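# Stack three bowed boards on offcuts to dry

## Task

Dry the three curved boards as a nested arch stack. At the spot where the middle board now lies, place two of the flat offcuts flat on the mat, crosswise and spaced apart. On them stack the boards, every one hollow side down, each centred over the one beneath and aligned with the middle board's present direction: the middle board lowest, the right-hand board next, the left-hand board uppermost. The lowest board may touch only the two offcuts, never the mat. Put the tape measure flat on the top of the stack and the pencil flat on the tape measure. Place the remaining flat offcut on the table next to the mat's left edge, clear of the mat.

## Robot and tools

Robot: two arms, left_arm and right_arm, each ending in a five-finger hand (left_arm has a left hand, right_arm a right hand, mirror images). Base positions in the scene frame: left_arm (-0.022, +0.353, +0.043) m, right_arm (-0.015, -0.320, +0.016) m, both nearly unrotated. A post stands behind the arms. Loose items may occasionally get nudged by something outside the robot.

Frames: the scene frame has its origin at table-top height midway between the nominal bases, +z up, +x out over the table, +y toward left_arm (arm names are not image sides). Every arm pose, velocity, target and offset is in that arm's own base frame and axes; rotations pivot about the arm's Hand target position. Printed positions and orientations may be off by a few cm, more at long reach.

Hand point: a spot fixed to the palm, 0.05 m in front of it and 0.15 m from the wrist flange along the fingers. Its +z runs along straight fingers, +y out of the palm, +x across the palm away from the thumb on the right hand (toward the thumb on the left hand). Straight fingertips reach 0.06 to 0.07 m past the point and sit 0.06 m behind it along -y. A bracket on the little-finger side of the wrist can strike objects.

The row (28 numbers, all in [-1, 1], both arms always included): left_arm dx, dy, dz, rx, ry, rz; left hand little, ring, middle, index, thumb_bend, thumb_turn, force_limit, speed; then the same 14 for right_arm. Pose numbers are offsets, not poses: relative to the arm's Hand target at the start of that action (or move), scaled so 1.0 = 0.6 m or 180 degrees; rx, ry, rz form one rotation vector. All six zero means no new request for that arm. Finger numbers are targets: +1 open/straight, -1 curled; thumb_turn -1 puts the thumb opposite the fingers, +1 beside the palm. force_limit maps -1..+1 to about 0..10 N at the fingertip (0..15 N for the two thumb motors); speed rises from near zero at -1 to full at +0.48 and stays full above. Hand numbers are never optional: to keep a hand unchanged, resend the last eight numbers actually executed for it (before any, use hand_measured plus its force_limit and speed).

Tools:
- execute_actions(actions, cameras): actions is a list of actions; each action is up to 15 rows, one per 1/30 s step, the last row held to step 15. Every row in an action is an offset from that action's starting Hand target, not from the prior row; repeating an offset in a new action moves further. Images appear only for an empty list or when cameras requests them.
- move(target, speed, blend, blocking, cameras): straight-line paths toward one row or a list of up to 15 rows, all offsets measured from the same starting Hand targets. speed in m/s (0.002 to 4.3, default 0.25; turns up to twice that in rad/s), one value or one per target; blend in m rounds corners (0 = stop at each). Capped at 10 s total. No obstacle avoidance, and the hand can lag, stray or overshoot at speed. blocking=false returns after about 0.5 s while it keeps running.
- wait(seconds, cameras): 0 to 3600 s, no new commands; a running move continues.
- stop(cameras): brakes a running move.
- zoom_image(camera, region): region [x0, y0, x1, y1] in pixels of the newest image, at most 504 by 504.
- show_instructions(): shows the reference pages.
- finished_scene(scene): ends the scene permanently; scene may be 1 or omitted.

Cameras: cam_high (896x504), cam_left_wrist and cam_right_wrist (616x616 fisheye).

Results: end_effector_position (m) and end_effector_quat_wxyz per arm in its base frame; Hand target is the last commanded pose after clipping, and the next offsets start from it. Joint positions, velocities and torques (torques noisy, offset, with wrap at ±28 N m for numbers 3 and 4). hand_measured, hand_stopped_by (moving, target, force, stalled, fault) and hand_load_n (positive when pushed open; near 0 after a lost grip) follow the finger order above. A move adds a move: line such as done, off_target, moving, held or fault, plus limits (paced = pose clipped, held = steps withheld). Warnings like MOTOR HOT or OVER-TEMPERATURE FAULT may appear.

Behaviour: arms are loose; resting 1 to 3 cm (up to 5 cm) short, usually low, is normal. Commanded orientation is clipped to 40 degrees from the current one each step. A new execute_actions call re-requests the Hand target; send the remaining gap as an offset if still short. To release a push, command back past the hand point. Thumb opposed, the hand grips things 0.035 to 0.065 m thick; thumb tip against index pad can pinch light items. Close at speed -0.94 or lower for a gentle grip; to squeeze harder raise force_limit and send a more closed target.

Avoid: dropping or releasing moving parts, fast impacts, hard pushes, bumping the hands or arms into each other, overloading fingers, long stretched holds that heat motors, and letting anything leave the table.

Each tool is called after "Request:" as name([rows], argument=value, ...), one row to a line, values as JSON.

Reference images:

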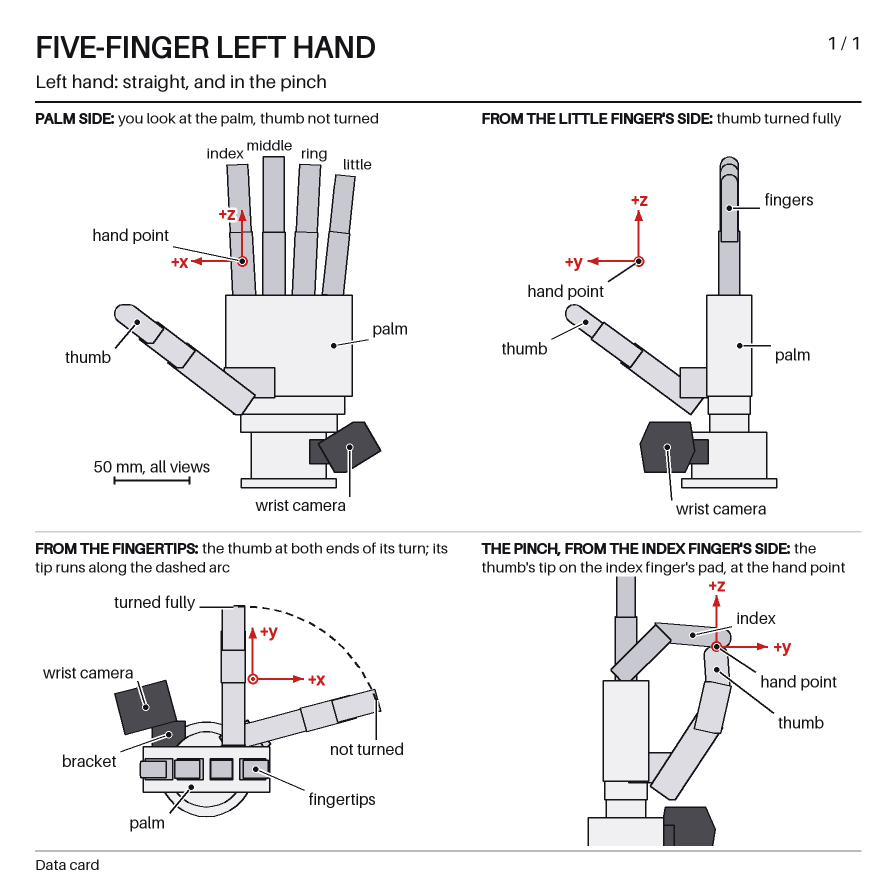

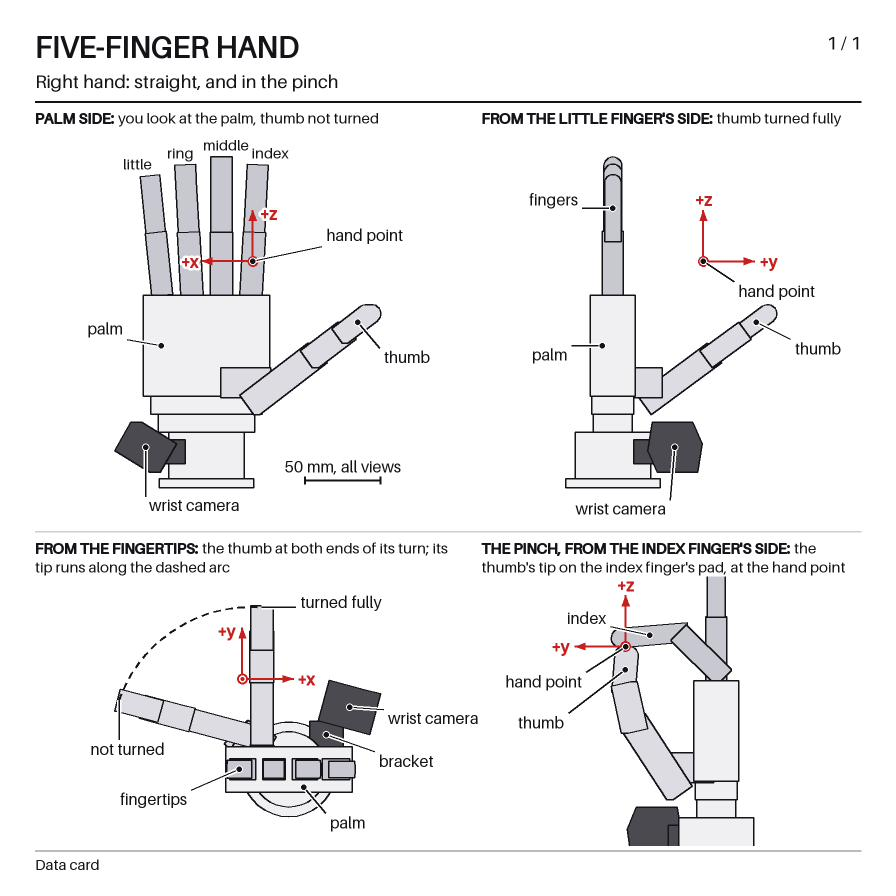

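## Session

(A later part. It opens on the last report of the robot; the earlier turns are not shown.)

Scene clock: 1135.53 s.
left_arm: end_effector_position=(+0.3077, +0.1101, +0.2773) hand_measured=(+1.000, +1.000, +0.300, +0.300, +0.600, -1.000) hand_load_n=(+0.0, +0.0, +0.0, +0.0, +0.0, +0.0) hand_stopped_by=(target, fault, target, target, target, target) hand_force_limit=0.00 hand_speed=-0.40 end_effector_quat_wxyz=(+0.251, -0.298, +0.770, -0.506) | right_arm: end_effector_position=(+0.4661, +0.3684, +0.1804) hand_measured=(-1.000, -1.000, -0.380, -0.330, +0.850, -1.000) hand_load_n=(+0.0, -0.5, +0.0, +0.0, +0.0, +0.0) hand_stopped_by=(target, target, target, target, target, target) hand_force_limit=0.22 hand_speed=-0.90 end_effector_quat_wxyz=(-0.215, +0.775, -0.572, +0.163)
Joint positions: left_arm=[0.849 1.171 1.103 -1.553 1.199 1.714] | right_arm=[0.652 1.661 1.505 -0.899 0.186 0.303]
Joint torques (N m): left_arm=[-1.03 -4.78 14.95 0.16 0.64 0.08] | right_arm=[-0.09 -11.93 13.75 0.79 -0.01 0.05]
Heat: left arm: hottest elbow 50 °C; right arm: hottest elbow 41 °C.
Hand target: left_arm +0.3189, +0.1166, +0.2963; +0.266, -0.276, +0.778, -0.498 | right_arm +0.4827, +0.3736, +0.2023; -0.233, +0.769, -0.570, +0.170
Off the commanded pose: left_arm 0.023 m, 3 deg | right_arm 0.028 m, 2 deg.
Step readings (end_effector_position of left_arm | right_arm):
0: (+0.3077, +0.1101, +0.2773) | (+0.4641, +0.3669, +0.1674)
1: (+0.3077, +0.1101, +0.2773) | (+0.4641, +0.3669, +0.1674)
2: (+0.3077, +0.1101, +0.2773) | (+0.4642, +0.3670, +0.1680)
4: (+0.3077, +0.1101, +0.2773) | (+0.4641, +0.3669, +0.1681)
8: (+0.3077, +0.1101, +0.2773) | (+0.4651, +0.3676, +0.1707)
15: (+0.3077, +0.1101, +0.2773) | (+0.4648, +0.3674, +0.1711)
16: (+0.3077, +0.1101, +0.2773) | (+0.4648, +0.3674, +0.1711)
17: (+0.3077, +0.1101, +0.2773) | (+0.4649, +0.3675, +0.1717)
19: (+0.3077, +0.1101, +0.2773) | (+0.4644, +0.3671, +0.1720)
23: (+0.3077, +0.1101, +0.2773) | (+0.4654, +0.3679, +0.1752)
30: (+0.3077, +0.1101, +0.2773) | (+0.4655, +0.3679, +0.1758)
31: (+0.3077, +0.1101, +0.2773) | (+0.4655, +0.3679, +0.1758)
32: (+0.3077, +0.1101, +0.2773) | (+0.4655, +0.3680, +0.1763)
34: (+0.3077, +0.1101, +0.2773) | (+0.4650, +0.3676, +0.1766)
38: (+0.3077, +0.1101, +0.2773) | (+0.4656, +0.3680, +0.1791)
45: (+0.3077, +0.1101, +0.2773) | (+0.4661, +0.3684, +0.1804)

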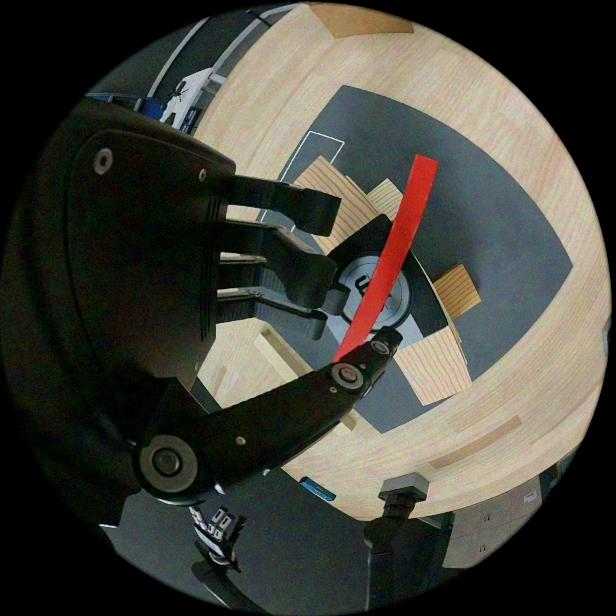

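Request:
move(target=[0,0,0,0,0,0,1,1,0.3,0.3,0.6,-1,0.0,-0.4,0.0,0,0.1,0,0,0,-1,-1,-0.38,-0.33,0.85,-1,0.22,-0.9], speed=0.05, cameras=["cam_right_wrist", "cam_high"])

Request:
zoom_image(camera="cam_high", region=[400, 90, 500, 190])

Scene clock: 1138.30 s.
left_arm: end_effector_position=(+0.3077, +0.1101, +0.2773) hand_measured=(+1.000, +1.000, +0.300, +0.300, +0.600, -1.000) hand_load_n=(+0.0, +0.0, +0.0, +0.0, +0.0, +0.0) hand_stopped_by=(target, fault, target, target, target, target) hand_force_limit=0.00 hand_speed=-0.40 end_effector_quat_wxyz=(+0.251, -0.298, +0.770, -0.506) | right_arm: end_effector_position=(+0.4685, +0.3702, +0.2370) hand_measured=(-1.000, -1.000, -0.380, -0.330, +0.850, -1.000) hand_load_n=(+0.0, +0.0, +0.0, +0.0, +0.0, +0.0) hand_stopped_by=(target, target, target, target, target, target) hand_force_limit=0.22 hand_speed=-0.90 end_effector_quat_wxyz=(-0.212, +0.776, -0.572, +0.162)
Joint positions: left_arm=[0.849 1.171 1.103 -1.553 1.199 1.714] | right_arm=[0.652 1.661 1.656 -1.056 0.186 0.303]
Joint torques (N m): left_arm=[-1.08 -5.19 14.9 0.21 0.63 0.13] | right_arm=[0.03 -12.22 13.89 0.79 -0.01 0.04]
Heat: left arm: hottest elbow 50 °C; right arm: hottest elbow 41 °C.
Hand target: left_arm +0.3189, +0.1166, +0.2963; +0.266, -0.276, +0.778, -0.498 | right_arm +0.4827, +0.3736, +0.2623; -0.233, +0.769, -0.570, +0.170
Off the commanded pose: left_arm 0.023 m, 3 deg | right_arm 0.029 m, 3 deg.
move: off_target (right_arm)
Images, in order (width x height): cam_high 896x504, cam_right_wrist 616x616.

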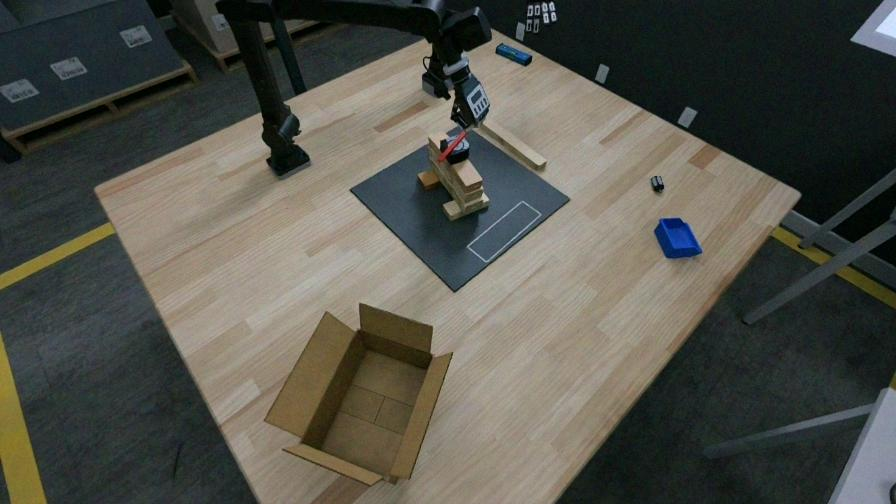

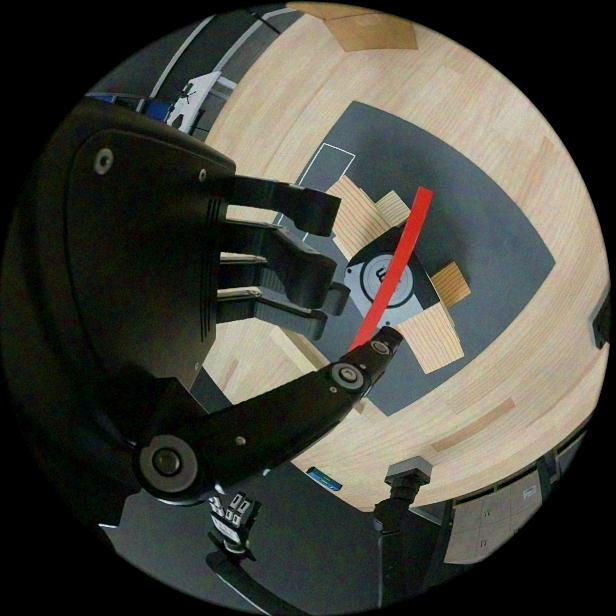

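Scaled by 5.040 from the camera's image (finer frame: 1280x720).

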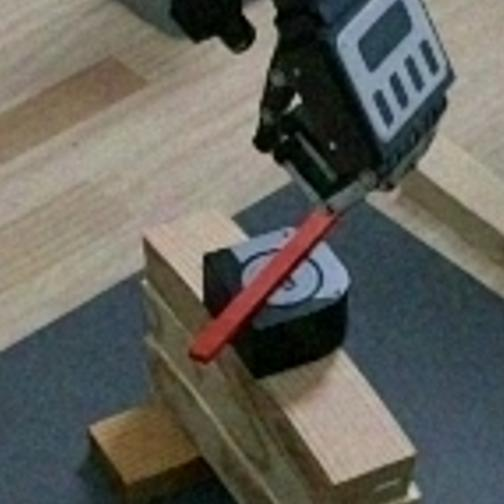

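Request:
move([
  [0,0,0,0,0,0,1,1,0.3,0.3,0.6,-1,0.0,-0.4,0.0,0,0.1,0,0,0,-1,-1,-0.38,-0.33,0.85,-1,0.22,-0.9],
  [0,0,0,0,0,0,1,1,0.3,0.3,0.6,-1,0.0,-0.4,-0.28,-0.5,0.1,0,0,0,-1,-1,-0.38,-0.33,0.85,-1,0.22,-0.9],
], speed=0.12, blend=0.02, cameras=["cam_high"])

Request:
zoom_image(camera="cam_high", region=[400, 90, 500, 190])

Request:
zoom_image(camera="cam_high", region=[330, 90, 590, 300])

Scene clock: 1143.63 s.
left_arm: end_effector_position=(+0.3077, +0.1101, +0.2773) hand_measured=(+1.000, +1.000, +0.300, +0.300, +0.600, -1.000) hand_load_n=(+0.0, +0.0, +0.0, +0.0, +0.0, +0.0) hand_stopped_by=(target, fault, target, target, target, target) hand_force_limit=0.00 hand_speed=-0.40 end_effector_quat_wxyz=(+0.251, -0.298, +0.770, -0.506) | right_arm: end_effector_position=(+0.3174, +0.0783, +0.3155) hand_measured=(-1.000, -1.000, -0.380, -0.330, +0.850, -1.000) hand_load_n=(+0.0, +0.0, +0.5, +0.0, +0.0, +0.0) hand_stopped_by=(target, target, target, target, target, target) hand_force_limit=0.22 hand_speed=-0.90 end_effector_quat_wxyz=(-0.228, +0.769, -0.574, +0.163)
Joint positions: left_arm=[0.849 1.171 1.103 -1.553 1.199 1.714] | right_arm=[0.115 0.979 1.22 -1.252 -0.104 -0.144]
Joint torques (N m): left_arm=[-1.14 -4.37 15.02 0.25 0.64 0.11] | right_arm=[-0.62 -4.42 9.24 0.84 -0.17 -0.02]
Heat: left arm: hottest elbow 50 °C; right arm: hottest elbow 41 °C.
Hand target: left_arm +0.3189, +0.1166, +0.2963; +0.266, -0.276, +0.778, -0.498 | right_arm +0.3147, +0.0736, +0.3223; -0.233, +0.769, -0.570, +0.170
Off the commanded pose: left_arm 0.023 m, 3 deg | right_arm 0.009 m, 1 deg.
move: done

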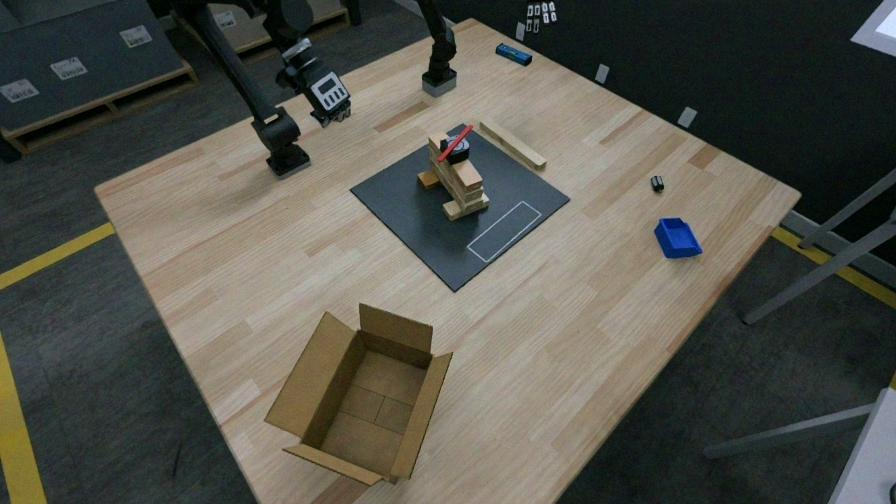

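Scaled by 5.040 from the camera's image (finer frame: 1280x720).

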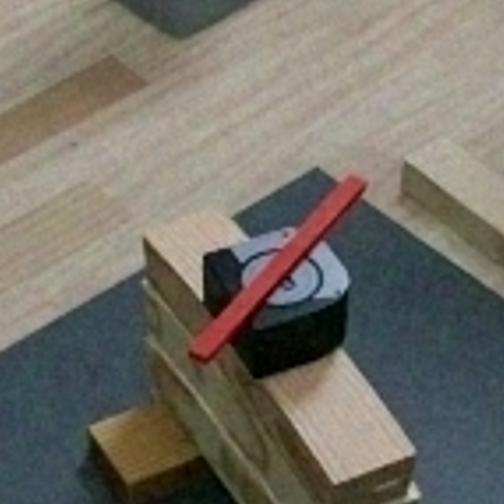

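Scaled by 1.938 from the camera's image (finer frame: 1280x720).

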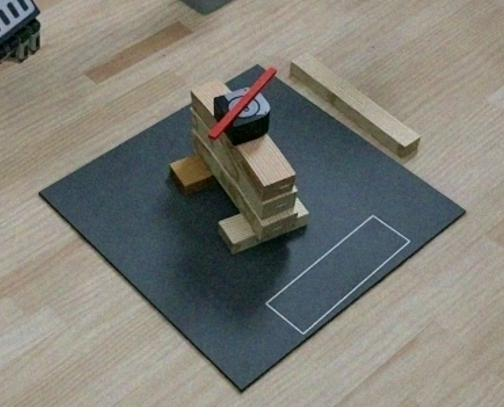

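Request:
finished_scene()

The scene is finished: the task was done.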